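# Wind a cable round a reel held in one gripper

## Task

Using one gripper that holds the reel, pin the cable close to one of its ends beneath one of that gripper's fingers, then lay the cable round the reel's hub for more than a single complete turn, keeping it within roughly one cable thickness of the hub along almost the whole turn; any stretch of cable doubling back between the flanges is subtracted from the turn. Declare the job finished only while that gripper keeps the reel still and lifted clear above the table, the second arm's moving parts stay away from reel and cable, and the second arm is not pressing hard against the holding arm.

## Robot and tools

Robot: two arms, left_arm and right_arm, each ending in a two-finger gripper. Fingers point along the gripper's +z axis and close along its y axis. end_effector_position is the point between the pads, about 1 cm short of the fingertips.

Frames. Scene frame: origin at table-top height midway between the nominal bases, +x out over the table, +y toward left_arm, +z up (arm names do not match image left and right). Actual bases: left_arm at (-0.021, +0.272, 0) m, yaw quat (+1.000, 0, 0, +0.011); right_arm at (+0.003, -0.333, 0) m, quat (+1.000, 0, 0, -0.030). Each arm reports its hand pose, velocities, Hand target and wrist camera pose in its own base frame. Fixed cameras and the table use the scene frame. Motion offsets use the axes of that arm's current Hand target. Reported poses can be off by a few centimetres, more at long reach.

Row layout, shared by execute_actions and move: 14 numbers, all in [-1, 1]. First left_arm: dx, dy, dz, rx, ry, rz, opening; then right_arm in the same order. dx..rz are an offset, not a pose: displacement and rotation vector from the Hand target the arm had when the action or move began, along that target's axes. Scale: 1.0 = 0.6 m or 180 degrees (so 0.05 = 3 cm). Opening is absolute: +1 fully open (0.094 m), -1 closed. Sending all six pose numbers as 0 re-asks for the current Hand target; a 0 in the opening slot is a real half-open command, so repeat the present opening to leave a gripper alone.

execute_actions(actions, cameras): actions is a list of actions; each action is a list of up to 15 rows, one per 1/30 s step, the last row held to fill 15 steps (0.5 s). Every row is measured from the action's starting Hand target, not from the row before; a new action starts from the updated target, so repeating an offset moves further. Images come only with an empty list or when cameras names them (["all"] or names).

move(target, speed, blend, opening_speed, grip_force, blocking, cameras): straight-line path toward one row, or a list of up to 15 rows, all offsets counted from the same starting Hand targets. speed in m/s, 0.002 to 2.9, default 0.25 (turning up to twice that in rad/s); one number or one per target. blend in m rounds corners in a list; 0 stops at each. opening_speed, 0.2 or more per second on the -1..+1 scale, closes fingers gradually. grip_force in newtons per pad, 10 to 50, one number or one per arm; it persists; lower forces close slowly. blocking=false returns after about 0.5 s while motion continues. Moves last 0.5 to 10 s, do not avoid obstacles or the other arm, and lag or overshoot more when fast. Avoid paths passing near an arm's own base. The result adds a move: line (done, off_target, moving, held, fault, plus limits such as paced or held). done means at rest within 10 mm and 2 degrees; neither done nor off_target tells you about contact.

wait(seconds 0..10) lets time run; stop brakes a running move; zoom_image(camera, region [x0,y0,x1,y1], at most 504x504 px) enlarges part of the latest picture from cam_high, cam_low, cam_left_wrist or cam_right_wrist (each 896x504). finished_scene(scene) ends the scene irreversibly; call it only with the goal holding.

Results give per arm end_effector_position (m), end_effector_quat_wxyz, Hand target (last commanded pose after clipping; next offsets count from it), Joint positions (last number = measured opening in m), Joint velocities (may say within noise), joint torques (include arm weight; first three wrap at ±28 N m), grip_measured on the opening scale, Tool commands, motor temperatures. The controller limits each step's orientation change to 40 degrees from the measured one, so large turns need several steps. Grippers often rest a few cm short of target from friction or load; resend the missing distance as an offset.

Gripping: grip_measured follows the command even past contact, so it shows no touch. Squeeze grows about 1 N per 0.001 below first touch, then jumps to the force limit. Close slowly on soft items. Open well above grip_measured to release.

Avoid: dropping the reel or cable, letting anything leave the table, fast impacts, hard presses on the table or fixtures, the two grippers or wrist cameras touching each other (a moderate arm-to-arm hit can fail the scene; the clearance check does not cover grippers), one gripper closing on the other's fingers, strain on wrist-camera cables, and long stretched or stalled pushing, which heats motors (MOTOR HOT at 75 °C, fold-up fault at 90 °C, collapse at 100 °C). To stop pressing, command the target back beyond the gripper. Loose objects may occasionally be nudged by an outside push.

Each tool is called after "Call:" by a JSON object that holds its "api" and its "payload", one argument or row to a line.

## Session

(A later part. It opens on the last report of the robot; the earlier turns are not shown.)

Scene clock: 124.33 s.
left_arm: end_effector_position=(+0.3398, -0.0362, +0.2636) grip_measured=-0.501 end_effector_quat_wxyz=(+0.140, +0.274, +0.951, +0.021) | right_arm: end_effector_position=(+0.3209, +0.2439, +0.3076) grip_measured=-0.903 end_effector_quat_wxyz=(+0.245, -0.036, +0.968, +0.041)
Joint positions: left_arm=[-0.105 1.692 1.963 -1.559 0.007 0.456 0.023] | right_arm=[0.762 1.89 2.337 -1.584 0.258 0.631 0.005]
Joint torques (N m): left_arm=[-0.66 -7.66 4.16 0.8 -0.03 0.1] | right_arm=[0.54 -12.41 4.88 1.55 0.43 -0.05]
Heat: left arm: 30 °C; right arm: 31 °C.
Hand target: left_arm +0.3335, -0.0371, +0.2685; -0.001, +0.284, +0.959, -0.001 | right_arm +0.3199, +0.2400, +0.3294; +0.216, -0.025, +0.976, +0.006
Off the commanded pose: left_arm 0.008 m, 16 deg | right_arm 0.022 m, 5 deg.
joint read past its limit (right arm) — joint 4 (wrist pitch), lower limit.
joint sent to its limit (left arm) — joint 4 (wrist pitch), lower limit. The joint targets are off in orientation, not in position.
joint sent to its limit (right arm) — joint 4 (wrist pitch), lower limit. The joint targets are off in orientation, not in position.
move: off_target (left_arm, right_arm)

Call:
{"api": "move", "payload": {
  "target": [-0.188,-0.242,0.189,0.247,-0.454,0.247,0.2,0,0,0,0,0,0,-1],
  "speed": 0.3,
  "cameras": ["all"]
}}

Call:
{"api": "zoom_image", "payload": {
  "camera": "cam_high",
  "region": [340, 90, 540, 230]
}}

Call:
{"api": "zoom_image", "payload": {
  "camera": "cam_low",
  "region": [300, 80, 460, 240]
}}

Scene clock: 130.10 s.
left_arm: end_effector_position=(+0.3522, -0.2180, +0.1602) grip_measured=+0.199 end_effector_quat_wxyz=(+0.495, +0.510, +0.504, -0.491) | right_arm: end_effector_position=(+0.3209, +0.2439, +0.3076) grip_measured=-0.903 end_effector_quat_wxyz=(+0.245, -0.036, +0.968, +0.041)
Joint positions: left_arm=[-0.11 1.93 0.878 0.798 1.459 0.262 0.056] | right_arm=[0.762 1.89 2.337 -1.584 0.258 0.631 0.005]
Joint torques (N m): left_arm=[-0.65 -6.65 3.89 1.47 0.15 -0.03] | right_arm=[0.51 -12.48 4.86 1.57 0.44 -0.04]
Heat: left arm: 30 °C; right arm: 31 °C.
Hand target: left_arm +0.3489, -0.2204, +0.1554; +0.499, +0.500, +0.500, -0.501 | right_arm +0.3199, +0.2400, +0.3294; +0.216, -0.025, +0.976, +0.006
Off the commanded pose: left_arm 0.006 m, 2 deg | right_arm 0.022 m, 5 deg.
joint read past its limit (right arm) — joint 4 (wrist pitch), lower limit.
joint sent to its limit (right arm) — joint 4 (wrist pitch), lower limit. The joint targets are off in orientation, not in position.
move: off_target (right_arm)
camera_calibration:
cam_left_wrist: T_world_to_cam=[[-0.999717, -0.0186007, 0.0148349, 0.345917], [-0.0217461, 0.461414, -0.886918, 0.285664], [0.00965225, -0.88699, -0.461688, -0.0332509], [0, 0, 0, 1]] pos_world=[0.352352, -0.154868, 0.232877]
cam_right_wrist: T_world_to_cam=[[0.078416, -0.994034, -0.075814, 0.244415], [-0.993673, -0.071801, -0.0863601, 0.400243], [0.0804013, 0.0821064, -0.993375, 0.353158], [0, 0, 0, 1]] pos_world=[0.35015, 0.242698, 0.403913]

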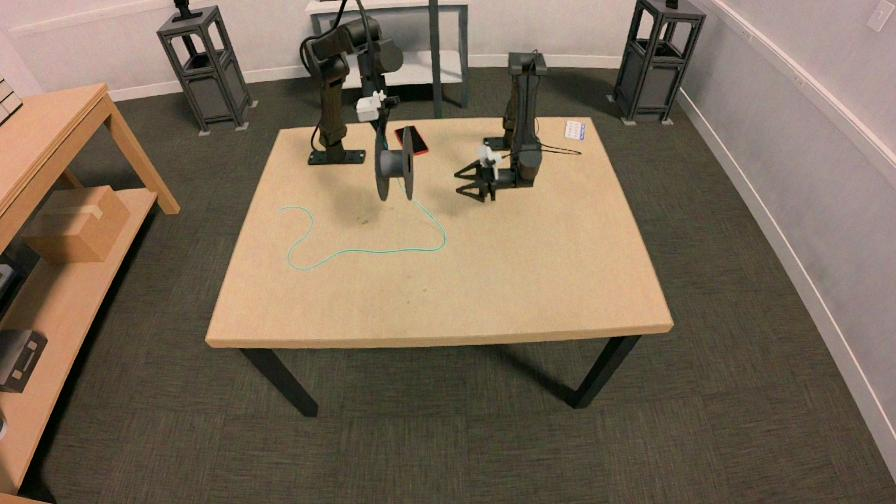

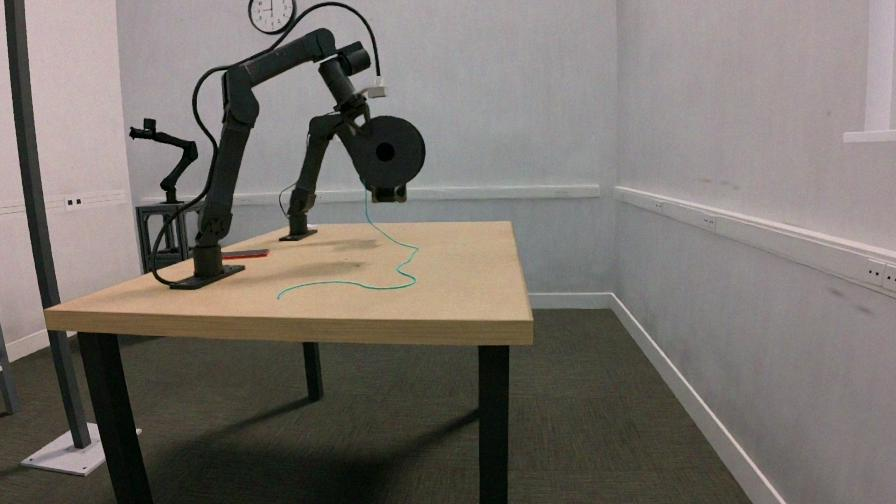

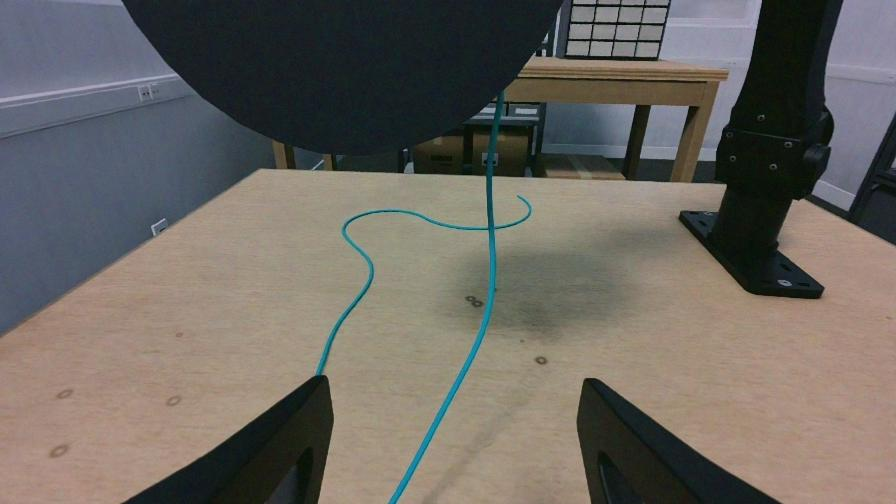

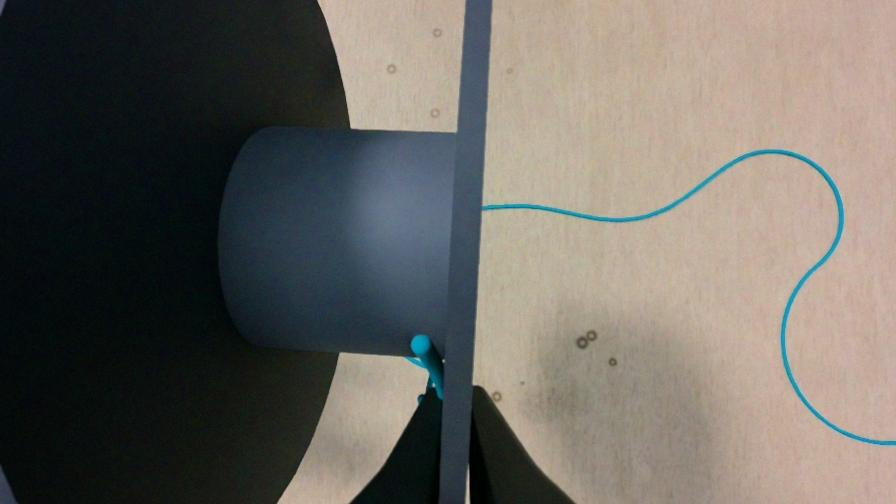

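Scaled by 2.520 from the camera's 896x504 image, which has a finer 1280x720 frame.

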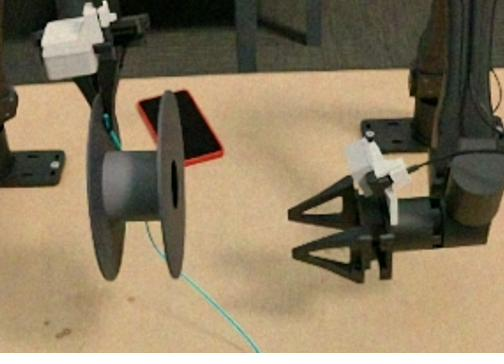

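Scaled by 3.150 from the camera's 896x504 image, which has a finer 1280x720 frame.

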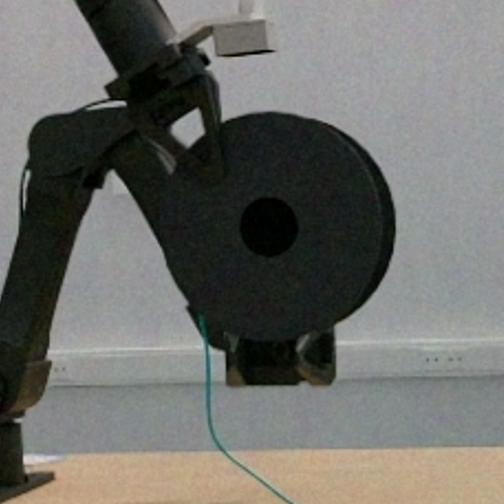

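Call:
{"api": "move", "payload": {
  "target": [0.033,-0.028,0.225,0,0,0,0.2,0,0,0,0,0,0,-1],
  "speed": 0.12,
  "cameras": ["all"]
}}

Call:
{"api": "zoom_image", "payload": {
  "camera": "cam_high",
  "region": [340, 90, 540, 230]
}}

Call:
{"api": "zoom_image", "payload": {
  "camera": "cam_low",
  "region": [300, 80, 460, 240]
}}

Scene clock: 133.37 s.
left_arm: end_effector_position=(+0.3257, -0.3523, +0.1306) grip_measured=+0.199 end_effector_quat_wxyz=(+0.488, +0.499, +0.508, -0.505) | right_arm: end_effector_position=(+0.3209, +0.2439, +0.3076) grip_measured=-0.903 end_effector_quat_wxyz=(+0.245, -0.036, +0.968, +0.041)
Joint positions: left_arm=[-0.486 2.118 0.905 1.181 1.093 0.003 0.056] | right_arm=[0.762 1.89 2.337 -1.584 0.258 0.631 0.005]
Joint torques (N m): left_arm=[-0.17 -7.57 6.24 1.8 -0.05 -0.03] | right_arm=[0.54 -12.49 4.89 1.57 0.42 -0.04]
Heat: left arm: 30 °C; right arm: 31 °C.
Hand target: left_arm +0.3318, -0.3554, +0.1356; +0.499, +0.500, +0.500, -0.501 | right_arm +0.3199, +0.2400, +0.3294; +0.216, -0.025, +0.976, +0.006
Off the commanded pose: left_arm 0.009 m, 2 deg | right_arm 0.022 m, 5 deg.
joint read past its limit (right arm) — joint 4 (wrist pitch), lower limit.
joint sent to its limit (right arm) — joint 4 (wrist pitch), lower limit. The joint targets are off in orientation, not in position.
move: off_target (right_arm)
camera_calibration:
cam_left_wrist: T_world_to_cam=[[-0.998626, -0.0119699, 0.0510151, 0.314601], [-0.0509355, 0.450341, -0.891403, 0.326922], [-0.0123042, -0.892776, -0.450332, -0.162098], [0, 0, 0, 1]] pos_world=[0.328826, -0.288178, 0.202372]
cam_right_wrist: T_world_to_cam=[[0.078416, -0.994034, -0.075814, 0.244415], [-0.993673, -0.071801, -0.0863601, 0.400243], [0.0804013, 0.0821064, -0.993375, 0.353158], [0, 0, 0, 1]] pos_world=[0.35015, 0.242698, 0.403913]

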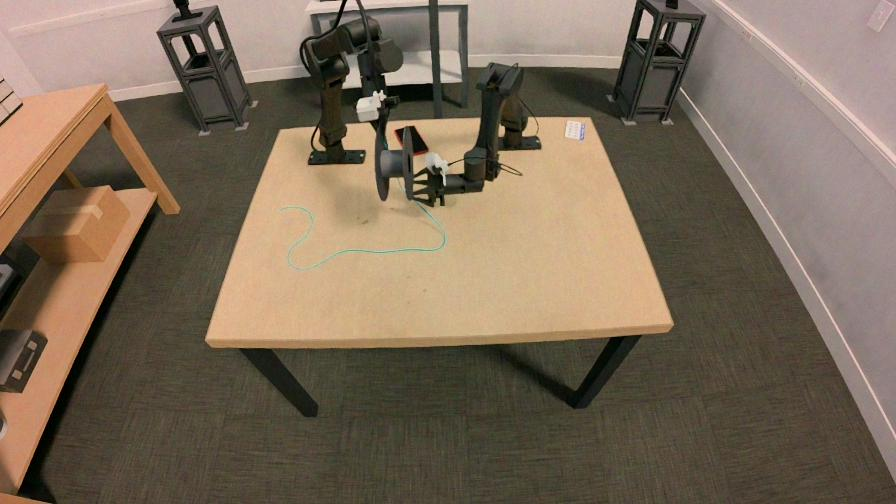

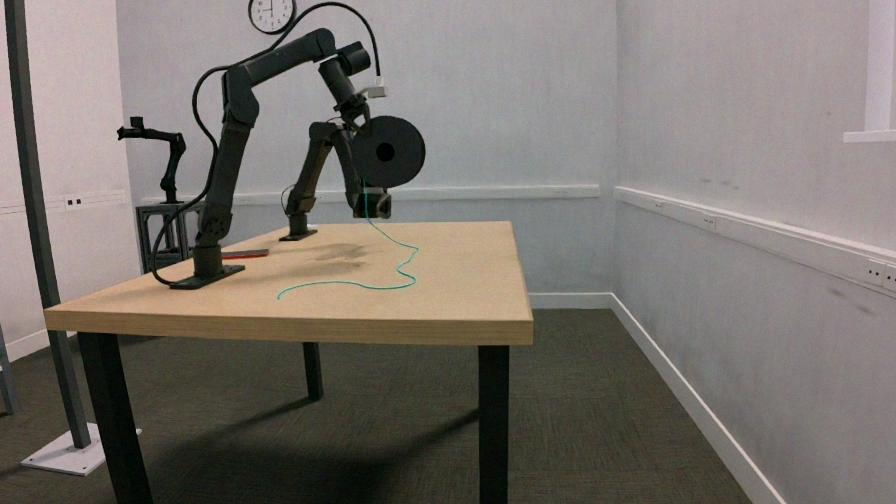

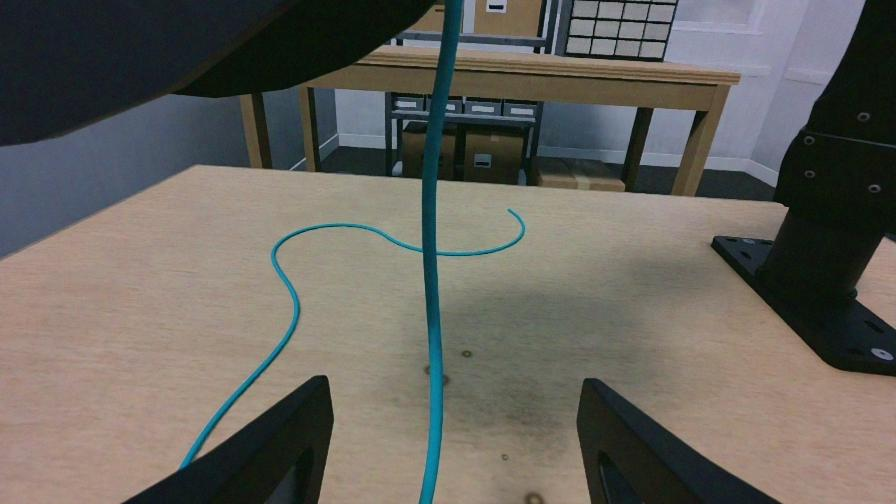

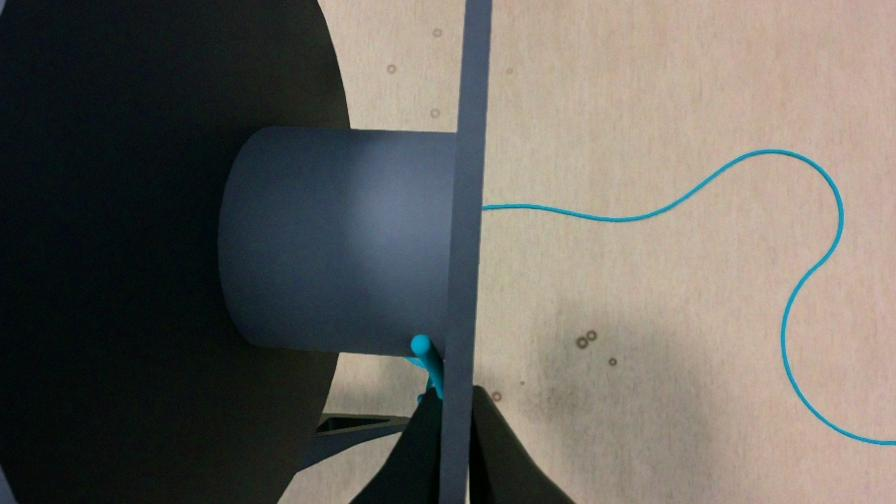

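Scaled by 2.520 from the camera's 896x504 image, which has a finer 1280x720 frame.

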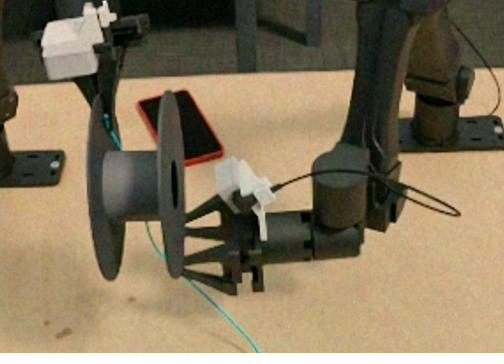

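Scaled by 3.150 from the camera's 896x504 image, which has a finer 1280x720 frame.

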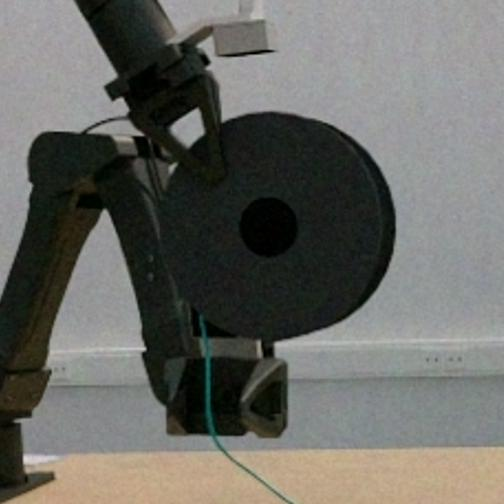

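Call:
{"api": "move", "payload": {
  "target": [0.055,0.006,0.025,0,0,0,0.2,0,0,0,0,0,0,-1],
  "speed": 0.1,
  "cameras": ["cam_left_wrist","cam_high","cam_low"]
}}

Call:
{"api": "zoom_image", "payload": {
  "camera": "cam_high",
  "region": [340, 90, 540, 230]
}}

Call:
{"api": "zoom_image", "payload": {
  "camera": "cam_low",
  "region": [320, 150, 420, 260]
}}

Scene clock: 135.23 s.
left_arm: end_effector_position=(+0.3303, -0.3656, +0.0955) grip_measured=+0.199 end_effector_quat_wxyz=(+0.485, +0.497, +0.513, -0.504) | right_arm: end_effector_position=(+0.3209, +0.2439, +0.3076) grip_measured=-0.903 end_effector_quat_wxyz=(+0.245, -0.036, +0.968, +0.041)
Joint positions: left_arm=[-0.513 2.256 0.95 1.263 1.062 0.002 0.056] | right_arm=[0.762 1.89 2.337 -1.584 0.258 0.631 0.005]
Joint torques (N m): left_arm=[-0.65 -8.27 5.96 1.81 -0.04 -0.05] | right_arm=[0.54 -12.45 4.81 1.57 0.43 -0.04]
Heat: left arm: 30 °C; right arm: 31 °C.
Hand target: left_arm +0.3353, -0.3704, +0.1027; +0.499, +0.500, +0.500, -0.501 | right_arm +0.3199, +0.2400, +0.3294; +0.216, -0.025, +0.976, +0.006
Off the commanded pose: left_arm 0.010 m, 2 deg | right_arm 0.022 m, 5 deg.
joint read past its limit (right arm) — joint 4 (wrist pitch), lower limit.
joint sent to its limit (right arm) — joint 4 (wrist pitch), lower limit. The joint targets are off in orientation, not in position.
move: off_target (right_arm)
camera_calibration:
cam_left_wrist: T_world_to_cam=[[-0.998095, -0.016423, 0.0594775, 0.318253], [-0.0604267, 0.455217, -0.888328, 0.306536], [-0.0124862, -0.890229, -0.455342, -0.188221], [0, 0, 0, 1]] pos_world=[0.33382, -0.301874, 0.167671]
Images, in order (width x height): cam_high 896x504, cam_low 896x504, cam_left_wrist 896x504.

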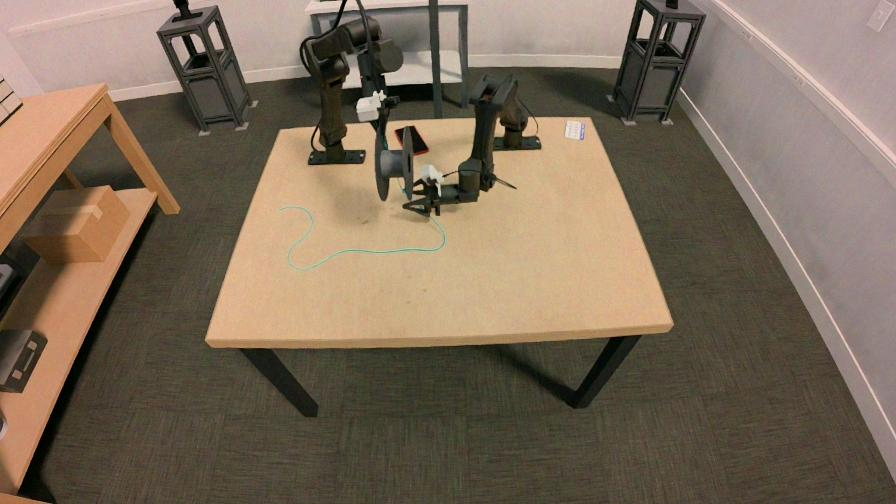

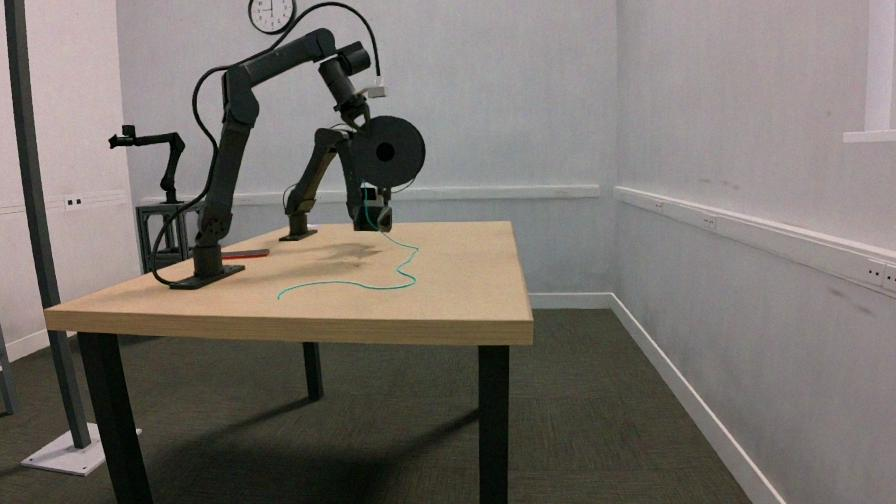

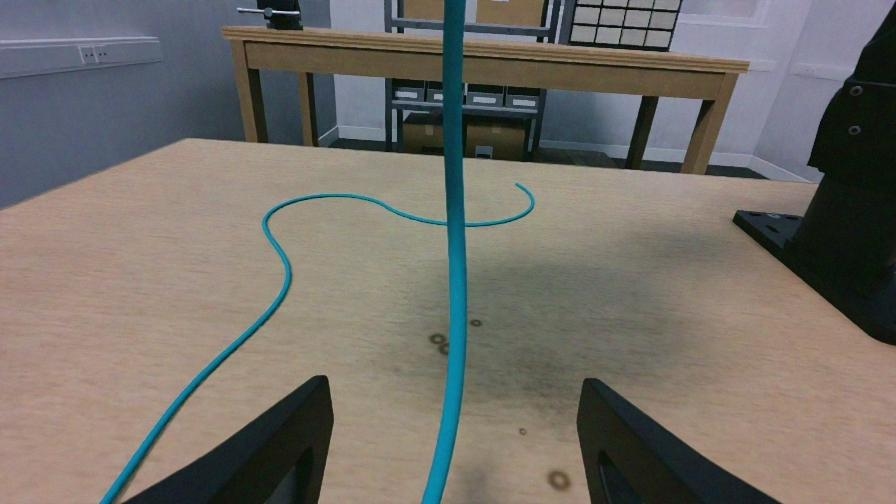

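Scaled by 2.520 from the camera's 896x504 image, which has a finer 1280x720 frame.

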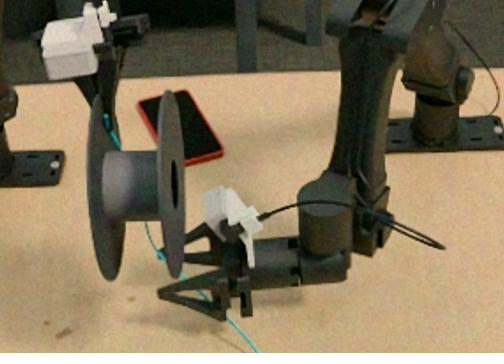

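Scaled by 4.582 from the camera's 896x504 image, which has a finer 1280x720 frame.

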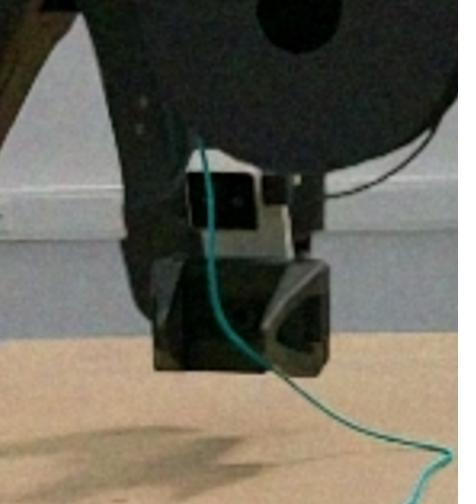

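Call:
{"api": "move", "payload": {
  "target": [0,0,0,0,0,0,-1,0,0,0,0,0,0,-1],
  "opening_speed": 0.6,
  "cameras": ["cam_left_wrist","cam_high"]
}}

Call:
{"api": "zoom_image", "payload": {
  "camera": "cam_high",
  "region": [340, 90, 540, 230]
}}

Scene clock: 137.87 s.
left_arm: end_effector_position=(+0.3305, -0.3656, +0.0957) grip_measured=-0.984 end_effector_quat_wxyz=(+0.485, +0.497, +0.513, -0.504) | right_arm: end_effector_position=(+0.3209, +0.2439, +0.3076) grip_measured=-0.903 end_effector_quat_wxyz=(+0.245, -0.036, +0.968, +0.041)
Joint positions: left_arm=[-0.513 2.256 0.95 1.264 1.062 0.002 0.001] | right_arm=[0.762 1.89 2.337 -1.584 0.258 0.631 0.005]
Joint torques (N m): left_arm=[-0.32 -8.2 5.87 1.84 -0.04 -0.07] | right_arm=[0.53 -12.49 4.81 1.56 0.43 -0.05]
Heat: left arm: 30 °C; right arm: 31 °C.
Hand target: left_arm +0.3353, -0.3704, +0.1027; +0.499, +0.500, +0.500, -0.501 | right_arm +0.3199, +0.2400, +0.3294; +0.216, -0.025, +0.976, +0.006
Off the commanded pose: left_arm 0.010 m, 2 deg | right_arm 0.022 m, 5 deg.
joint read past its limit (right arm) — joint 4 (wrist pitch), lower limit.
joint sent to its limit (right arm) — joint 4 (wrist pitch), lower limit. The joint targets are off in orientation, not in position.
move: off_target (right_arm)
camera_calibration:
cam_left_wrist: T_world_to_cam=[[-0.998078, -0.0172072, 0.0595263, 0.318097], [-0.0608314, 0.454892, -0.888467, 0.306692], [-0.01179, -0.89038, -0.455064, -0.188499], [0, 0, 0, 1]] pos_world=[0.33392, -0.301874, 0.167771]
Images, in order (width x height): cam_high 896x504, cam_left_wrist 896x504.

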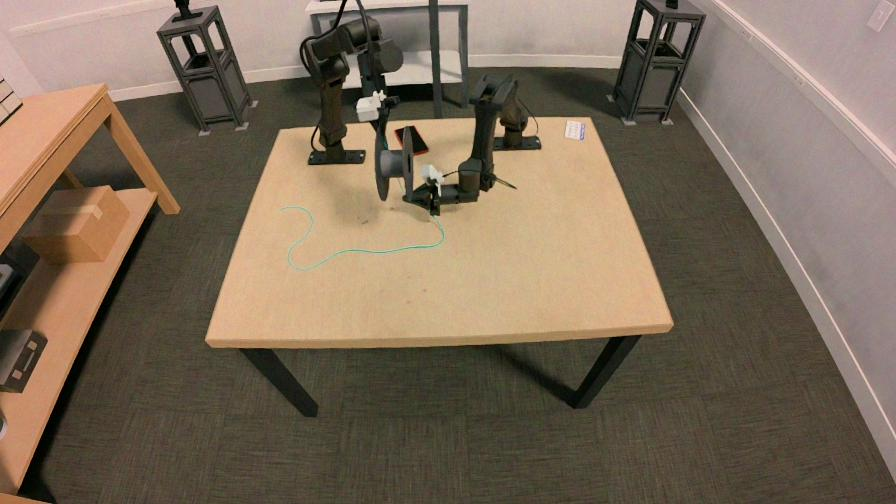

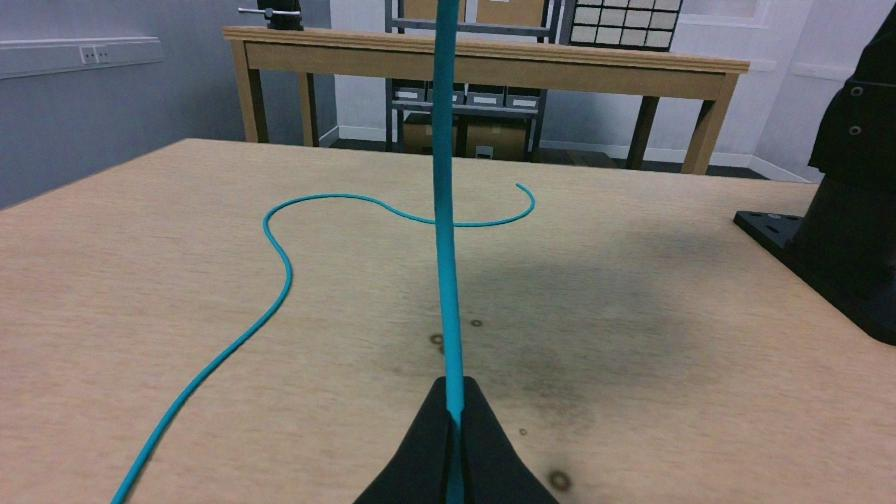

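Scaled by 2.520 from the camera's 896x504 image, which has a finer 1280x720 frame.

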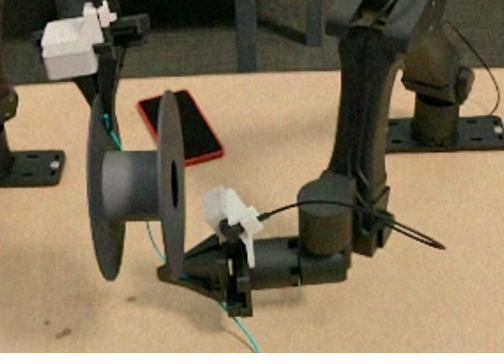

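Call:
{"api": "move", "payload": {
  "target": [
    [-0.027,0.11,0,0,0,0.07,-1,0,0,0,0,0,0,-1],
    [-0.068,0.267,0,0,0,0.194,-1,0,0,0,0,0,0,-1]
  ],
  "speed": 0.08,
  "blend": [0.03,0],
  "cameras": ["all"]
}}

Call:
{"api": "zoom_image", "payload": {
  "camera": "cam_low",
  "region": [300, 80, 480, 260]
}}

Call:
{"api": "zoom_image", "payload": {
  "camera": "cam_high",
  "region": [340, 90, 540, 270]
}}

Scene clock: 148.67 s.
left_arm: end_effector_position=(+0.4860, -0.3741, +0.1469) grip_measured=-0.984 end_effector_quat_wxyz=(+0.626, +0.629, +0.319, -0.333) | right_arm: end_effector_position=(+0.3216, +0.2429, +0.3079) grip_measured=-0.903 end_effector_quat_wxyz=(+0.247, -0.035, +0.968, +0.038)
Joint positions: left_arm=[-0.379 2.534 1.778 0.77 1.211 0.6 0.001] | right_arm=[0.762 1.89 2.337 -1.584 0.265 0.631 0.005]
Joint torques (N m): left_arm=[0.95 -10.77 7.94 1.35 -0.05 0.06] | right_arm=[0.59 -12.42 4.88 1.56 0.35 -0.05]
Heat: left arm: 31 °C; right arm: 32 °C.
Hand target: left_arm +0.4956, -0.3706, +0.1433; +0.627, +0.627, +0.327, -0.328 | right_arm +0.3200, +0.2400, +0.3294; +0.216, -0.025, +0.976, +0.006
Off the commanded pose: left_arm 0.011 m, 1 deg | right_arm 0.022 m, 5 deg.
joint read past its limit (right arm) — joint 4 (wrist pitch), lower limit.
joint sent to its limit (right arm) — joint 4 (wrist pitch), lower limit. The joint targets are off in orientation, not in position.
move: off_target (left_arm, right_arm)
camera_calibration:
cam_left_wrist: T_world_to_cam=[[-0.832172, -0.00637942, -0.55448, 0.483793], [0.500172, 0.423079, -0.755534, 0.061499], [0.239409, -0.90607, -0.348884, -0.31451], [0, 0, 0, 1]] pos_world=[0.447136, -0.307901, 0.204991]
cam_right_wrist: T_world_to_cam=[[0.0756755, -0.994616, -0.0707982, 0.242813], [-0.993492, -0.0691476, -0.0905069, 0.401583], [0.0851241, 0.0771867, -0.993376, 0.353105], [0, 0, 0, 1]] pos_world=[0.350536, 0.24202, 0.404303]

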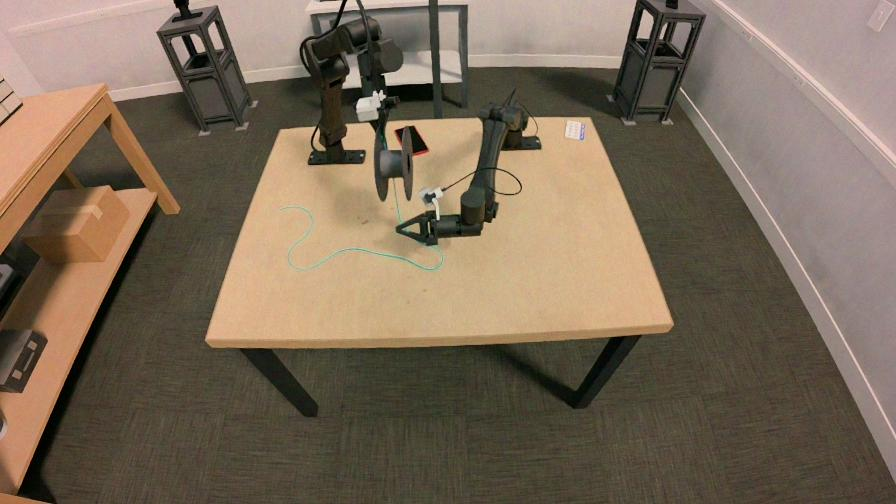

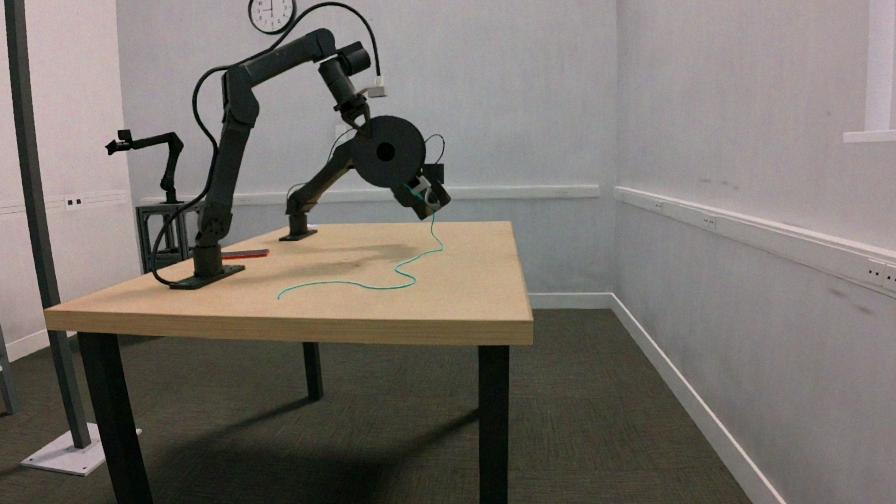

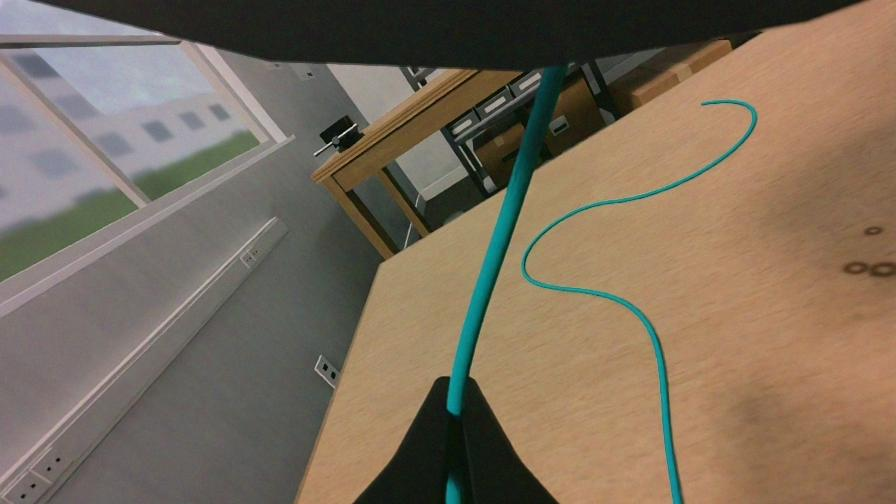

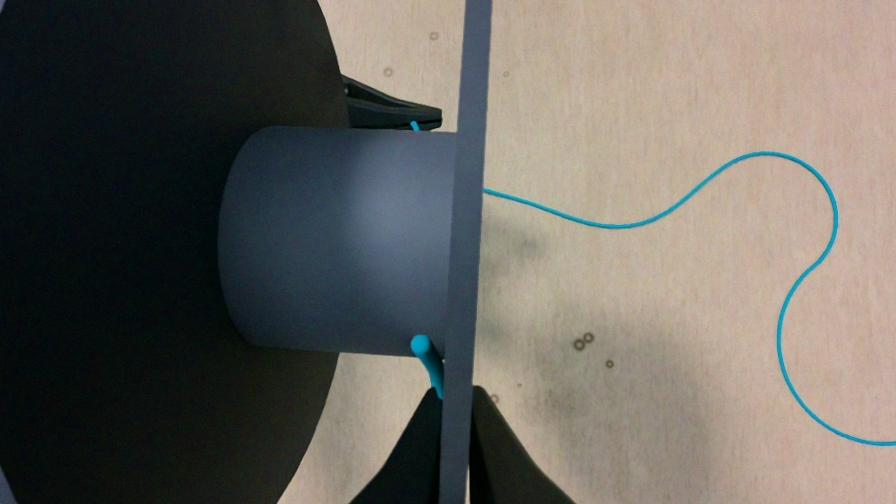

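Scaled by 2.800 from the camera's 896x504 image, which has a finer 1280x720 frame.

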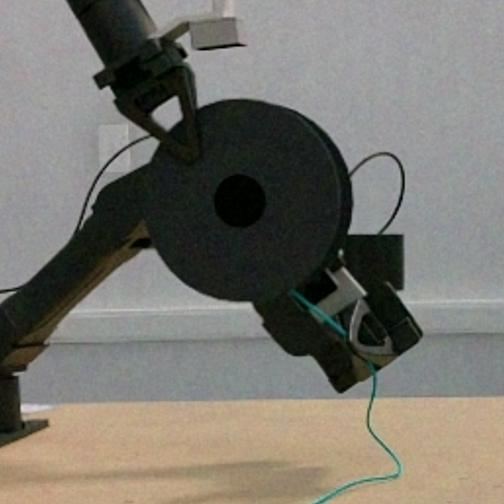

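Scaled by 2.520 from the camera's 896x504 image, which has a finer 1280x720 frame.

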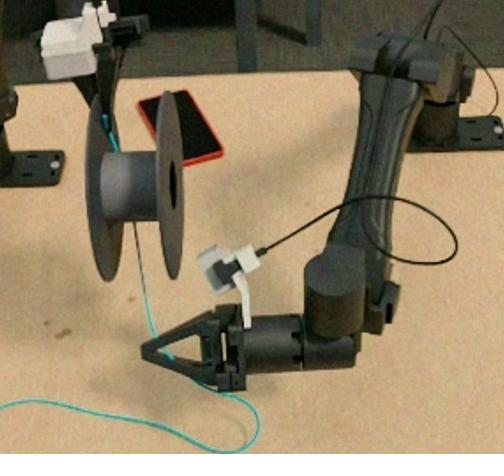

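Call:
{"api": "move", "payload": {
  "target": [0,0,0,0,0,0,-0.93,0,0,0,0,0,0,-1],
  "opening_speed": 0.3
}}

Call:
{"api": "move", "payload": {
  "target": [-0.064,0.147,-0.01,0,0,0.194,-0.93,0,0,0,0,0,0,-1],
  "speed": 0.06,
  "cameras": ["all"]
}}

Call:
{"api": "zoom_image", "payload": {
  "camera": "cam_low",
  "region": [300, 80, 480, 260]
}}

Call:
{"api": "zoom_image", "payload": {
  "camera": "cam_high",
  "region": [340, 90, 540, 270]
}}

Scene clock: 150.90 s.
left_arm: end_effector_position=(+0.4878, -0.3721, +0.1413) grip_measured=-0.931 end_effector_quat_wxyz=(+0.622, +0.628, +0.327, -0.335) | right_arm: end_effector_position=(+0.3216, +0.2429, +0.3079) grip_measured=-0.903 end_effector_quat_wxyz=(+0.247, -0.035, +0.968, +0.038)
Joint positions: left_arm=[-0.375 2.54 1.778 0.756 1.211 0.602 0.003] | right_arm=[0.762 1.89 2.337 -1.584 0.265 0.631 0.005]
Joint torques (N m): left_arm=[0.59 -11.45 8.05 1.46 0.01 0] | right_arm=[0.51 -12.41 4.85 1.57 0.36 -0.03]
Heat: left arm: 31 °C; right arm: 32 °C.
Hand target: left_arm +0.4956, -0.3705, +0.1432; +0.626, +0.627, +0.327, -0.328 | right_arm +0.3199, +0.2400, +0.3294; +0.216, -0.025, +0.976, +0.006
Off the commanded pose: left_arm 0.008 m, 1 deg | right_arm 0.022 m, 5 deg.
joint read past its limit (right arm) — joint 4 (wrist pitch), lower limit.
joint sent to its limit (right arm) — joint 4 (wrist pitch), lower limit. The joint targets are off in orientation, not in position.
move: off_target (right_arm)

Scene clock: 156.67 s.
left_arm: end_effector_position=(+0.5418, -0.3685, +0.2229) grip_measured=-0.931 end_effector_quat_wxyz=(+0.695, +0.696, +0.126, -0.128) | right_arm: end_effector_position=(+0.3216, +0.2429, +0.3079) grip_measured=-0.903 end_effector_quat_wxyz=(+0.247, -0.035, +0.968, +0.038)
Joint positions: left_arm=[-0.336 2.646 2.323 0.321 1.238 1.212 0.003] | right_arm=[0.762 1.89 2.337 -1.584 0.265 0.63 0.005]
Joint torques (N m): left_arm=[0.75 -12.44 8.95 1.38 0.05 0.02] | right_arm=[0.57 -12.46 4.83 1.57 0.38 -0.03]
Heat: left arm: 32 °C; right arm: 32 °C.
Hand target: left_arm +0.5462, -0.3646, +0.2250; +0.696, +0.696, +0.124, -0.125 | right_arm +0.3199, +0.2400, +0.3294; +0.216, -0.025, +0.976, +0.006
Off the commanded pose: left_arm 0.006 m, 0 deg | right_arm 0.022 m, 5 deg.
joint read past its limit (right arm) — joint 4 (wrist pitch), lower limit.
joint sent to its limit (right arm) — joint 4 (wrist pitch), lower limit. The joint targets are off in orientation, not in position.
move: off_target (right_arm)
camera_calibration:
cam_left_wrist: T_world_to_cam=[[-0.376724, -0.0182077, -0.926146, 0.404087], [0.831276, 0.434507, -0.346677, -0.177679], [0.408729, -0.900485, -0.148554, -0.430602], [0, 0, 0, 1]] pos_world=[0.475929, -0.30319, 0.248679]
cam_right_wrist: T_world_to_cam=[[0.0763516, -0.99459, -0.0704366, 0.242531], [-0.993433, -0.0698445, -0.0906283, 0.401686], [0.0852184, 0.0768936, -0.993391, 0.353149], [0, 0, 0, 1]] pos_world=[0.350435, 0.24212, 0.404302]

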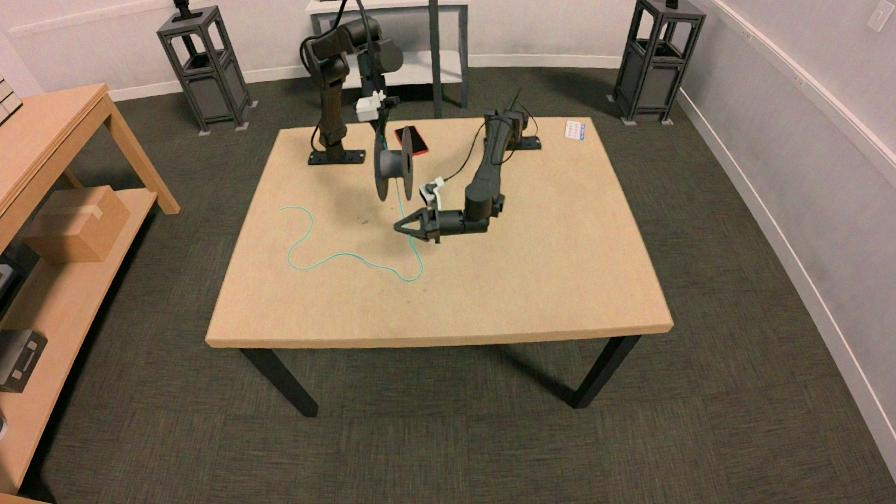

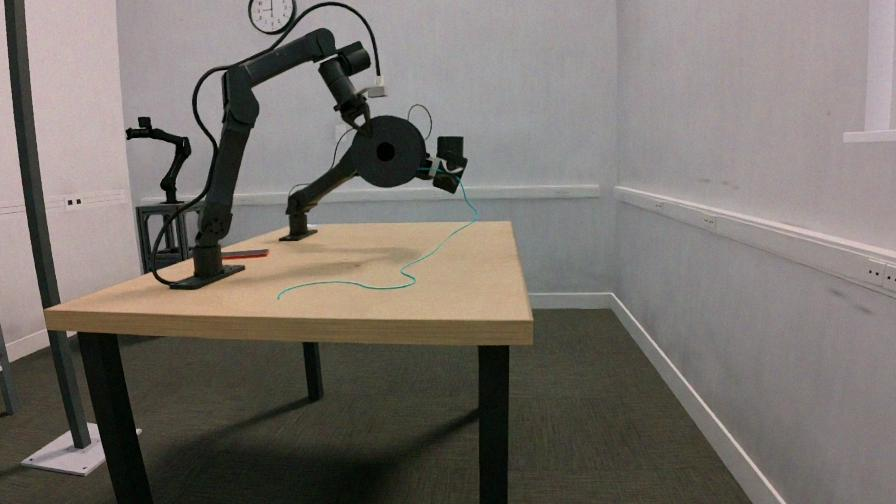

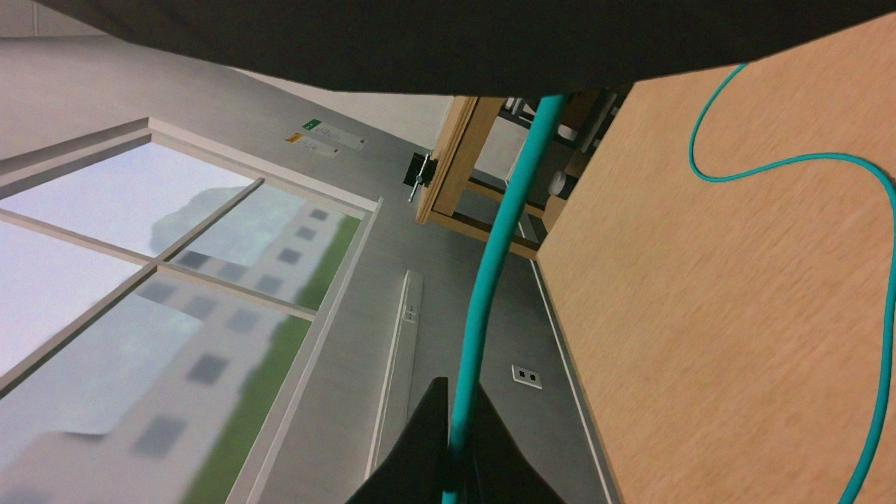

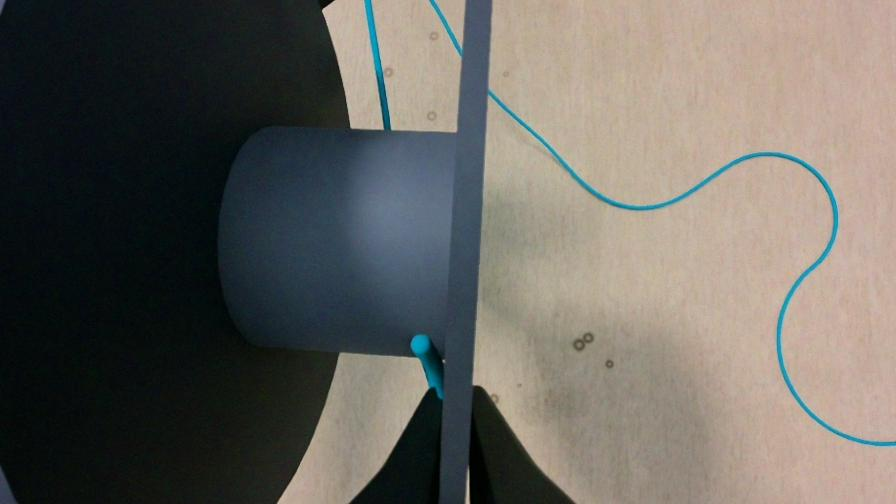

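Scaled by 2.800 from the camera's 896x504 image, which has a finer 1280x720 frame.

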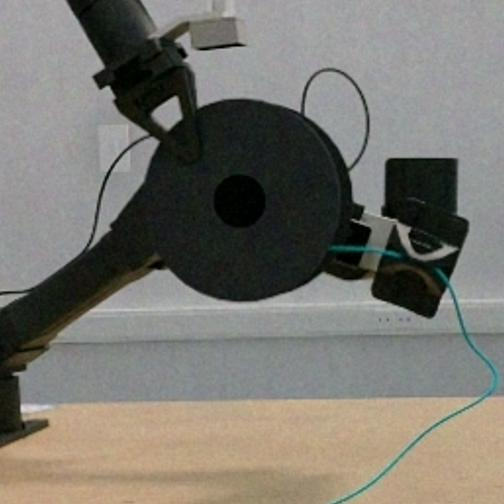

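Scaled by 2.520 from the camera's 896x504 image, which has a finer 1280x720 frame.

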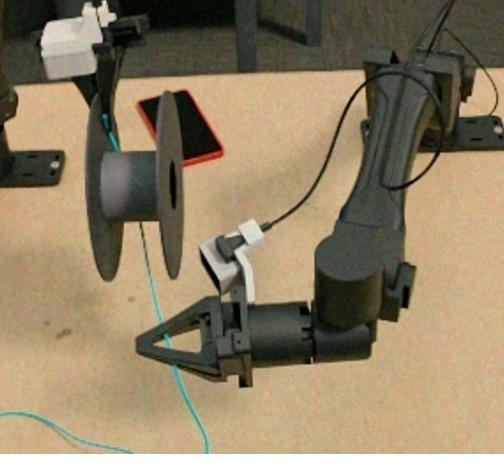

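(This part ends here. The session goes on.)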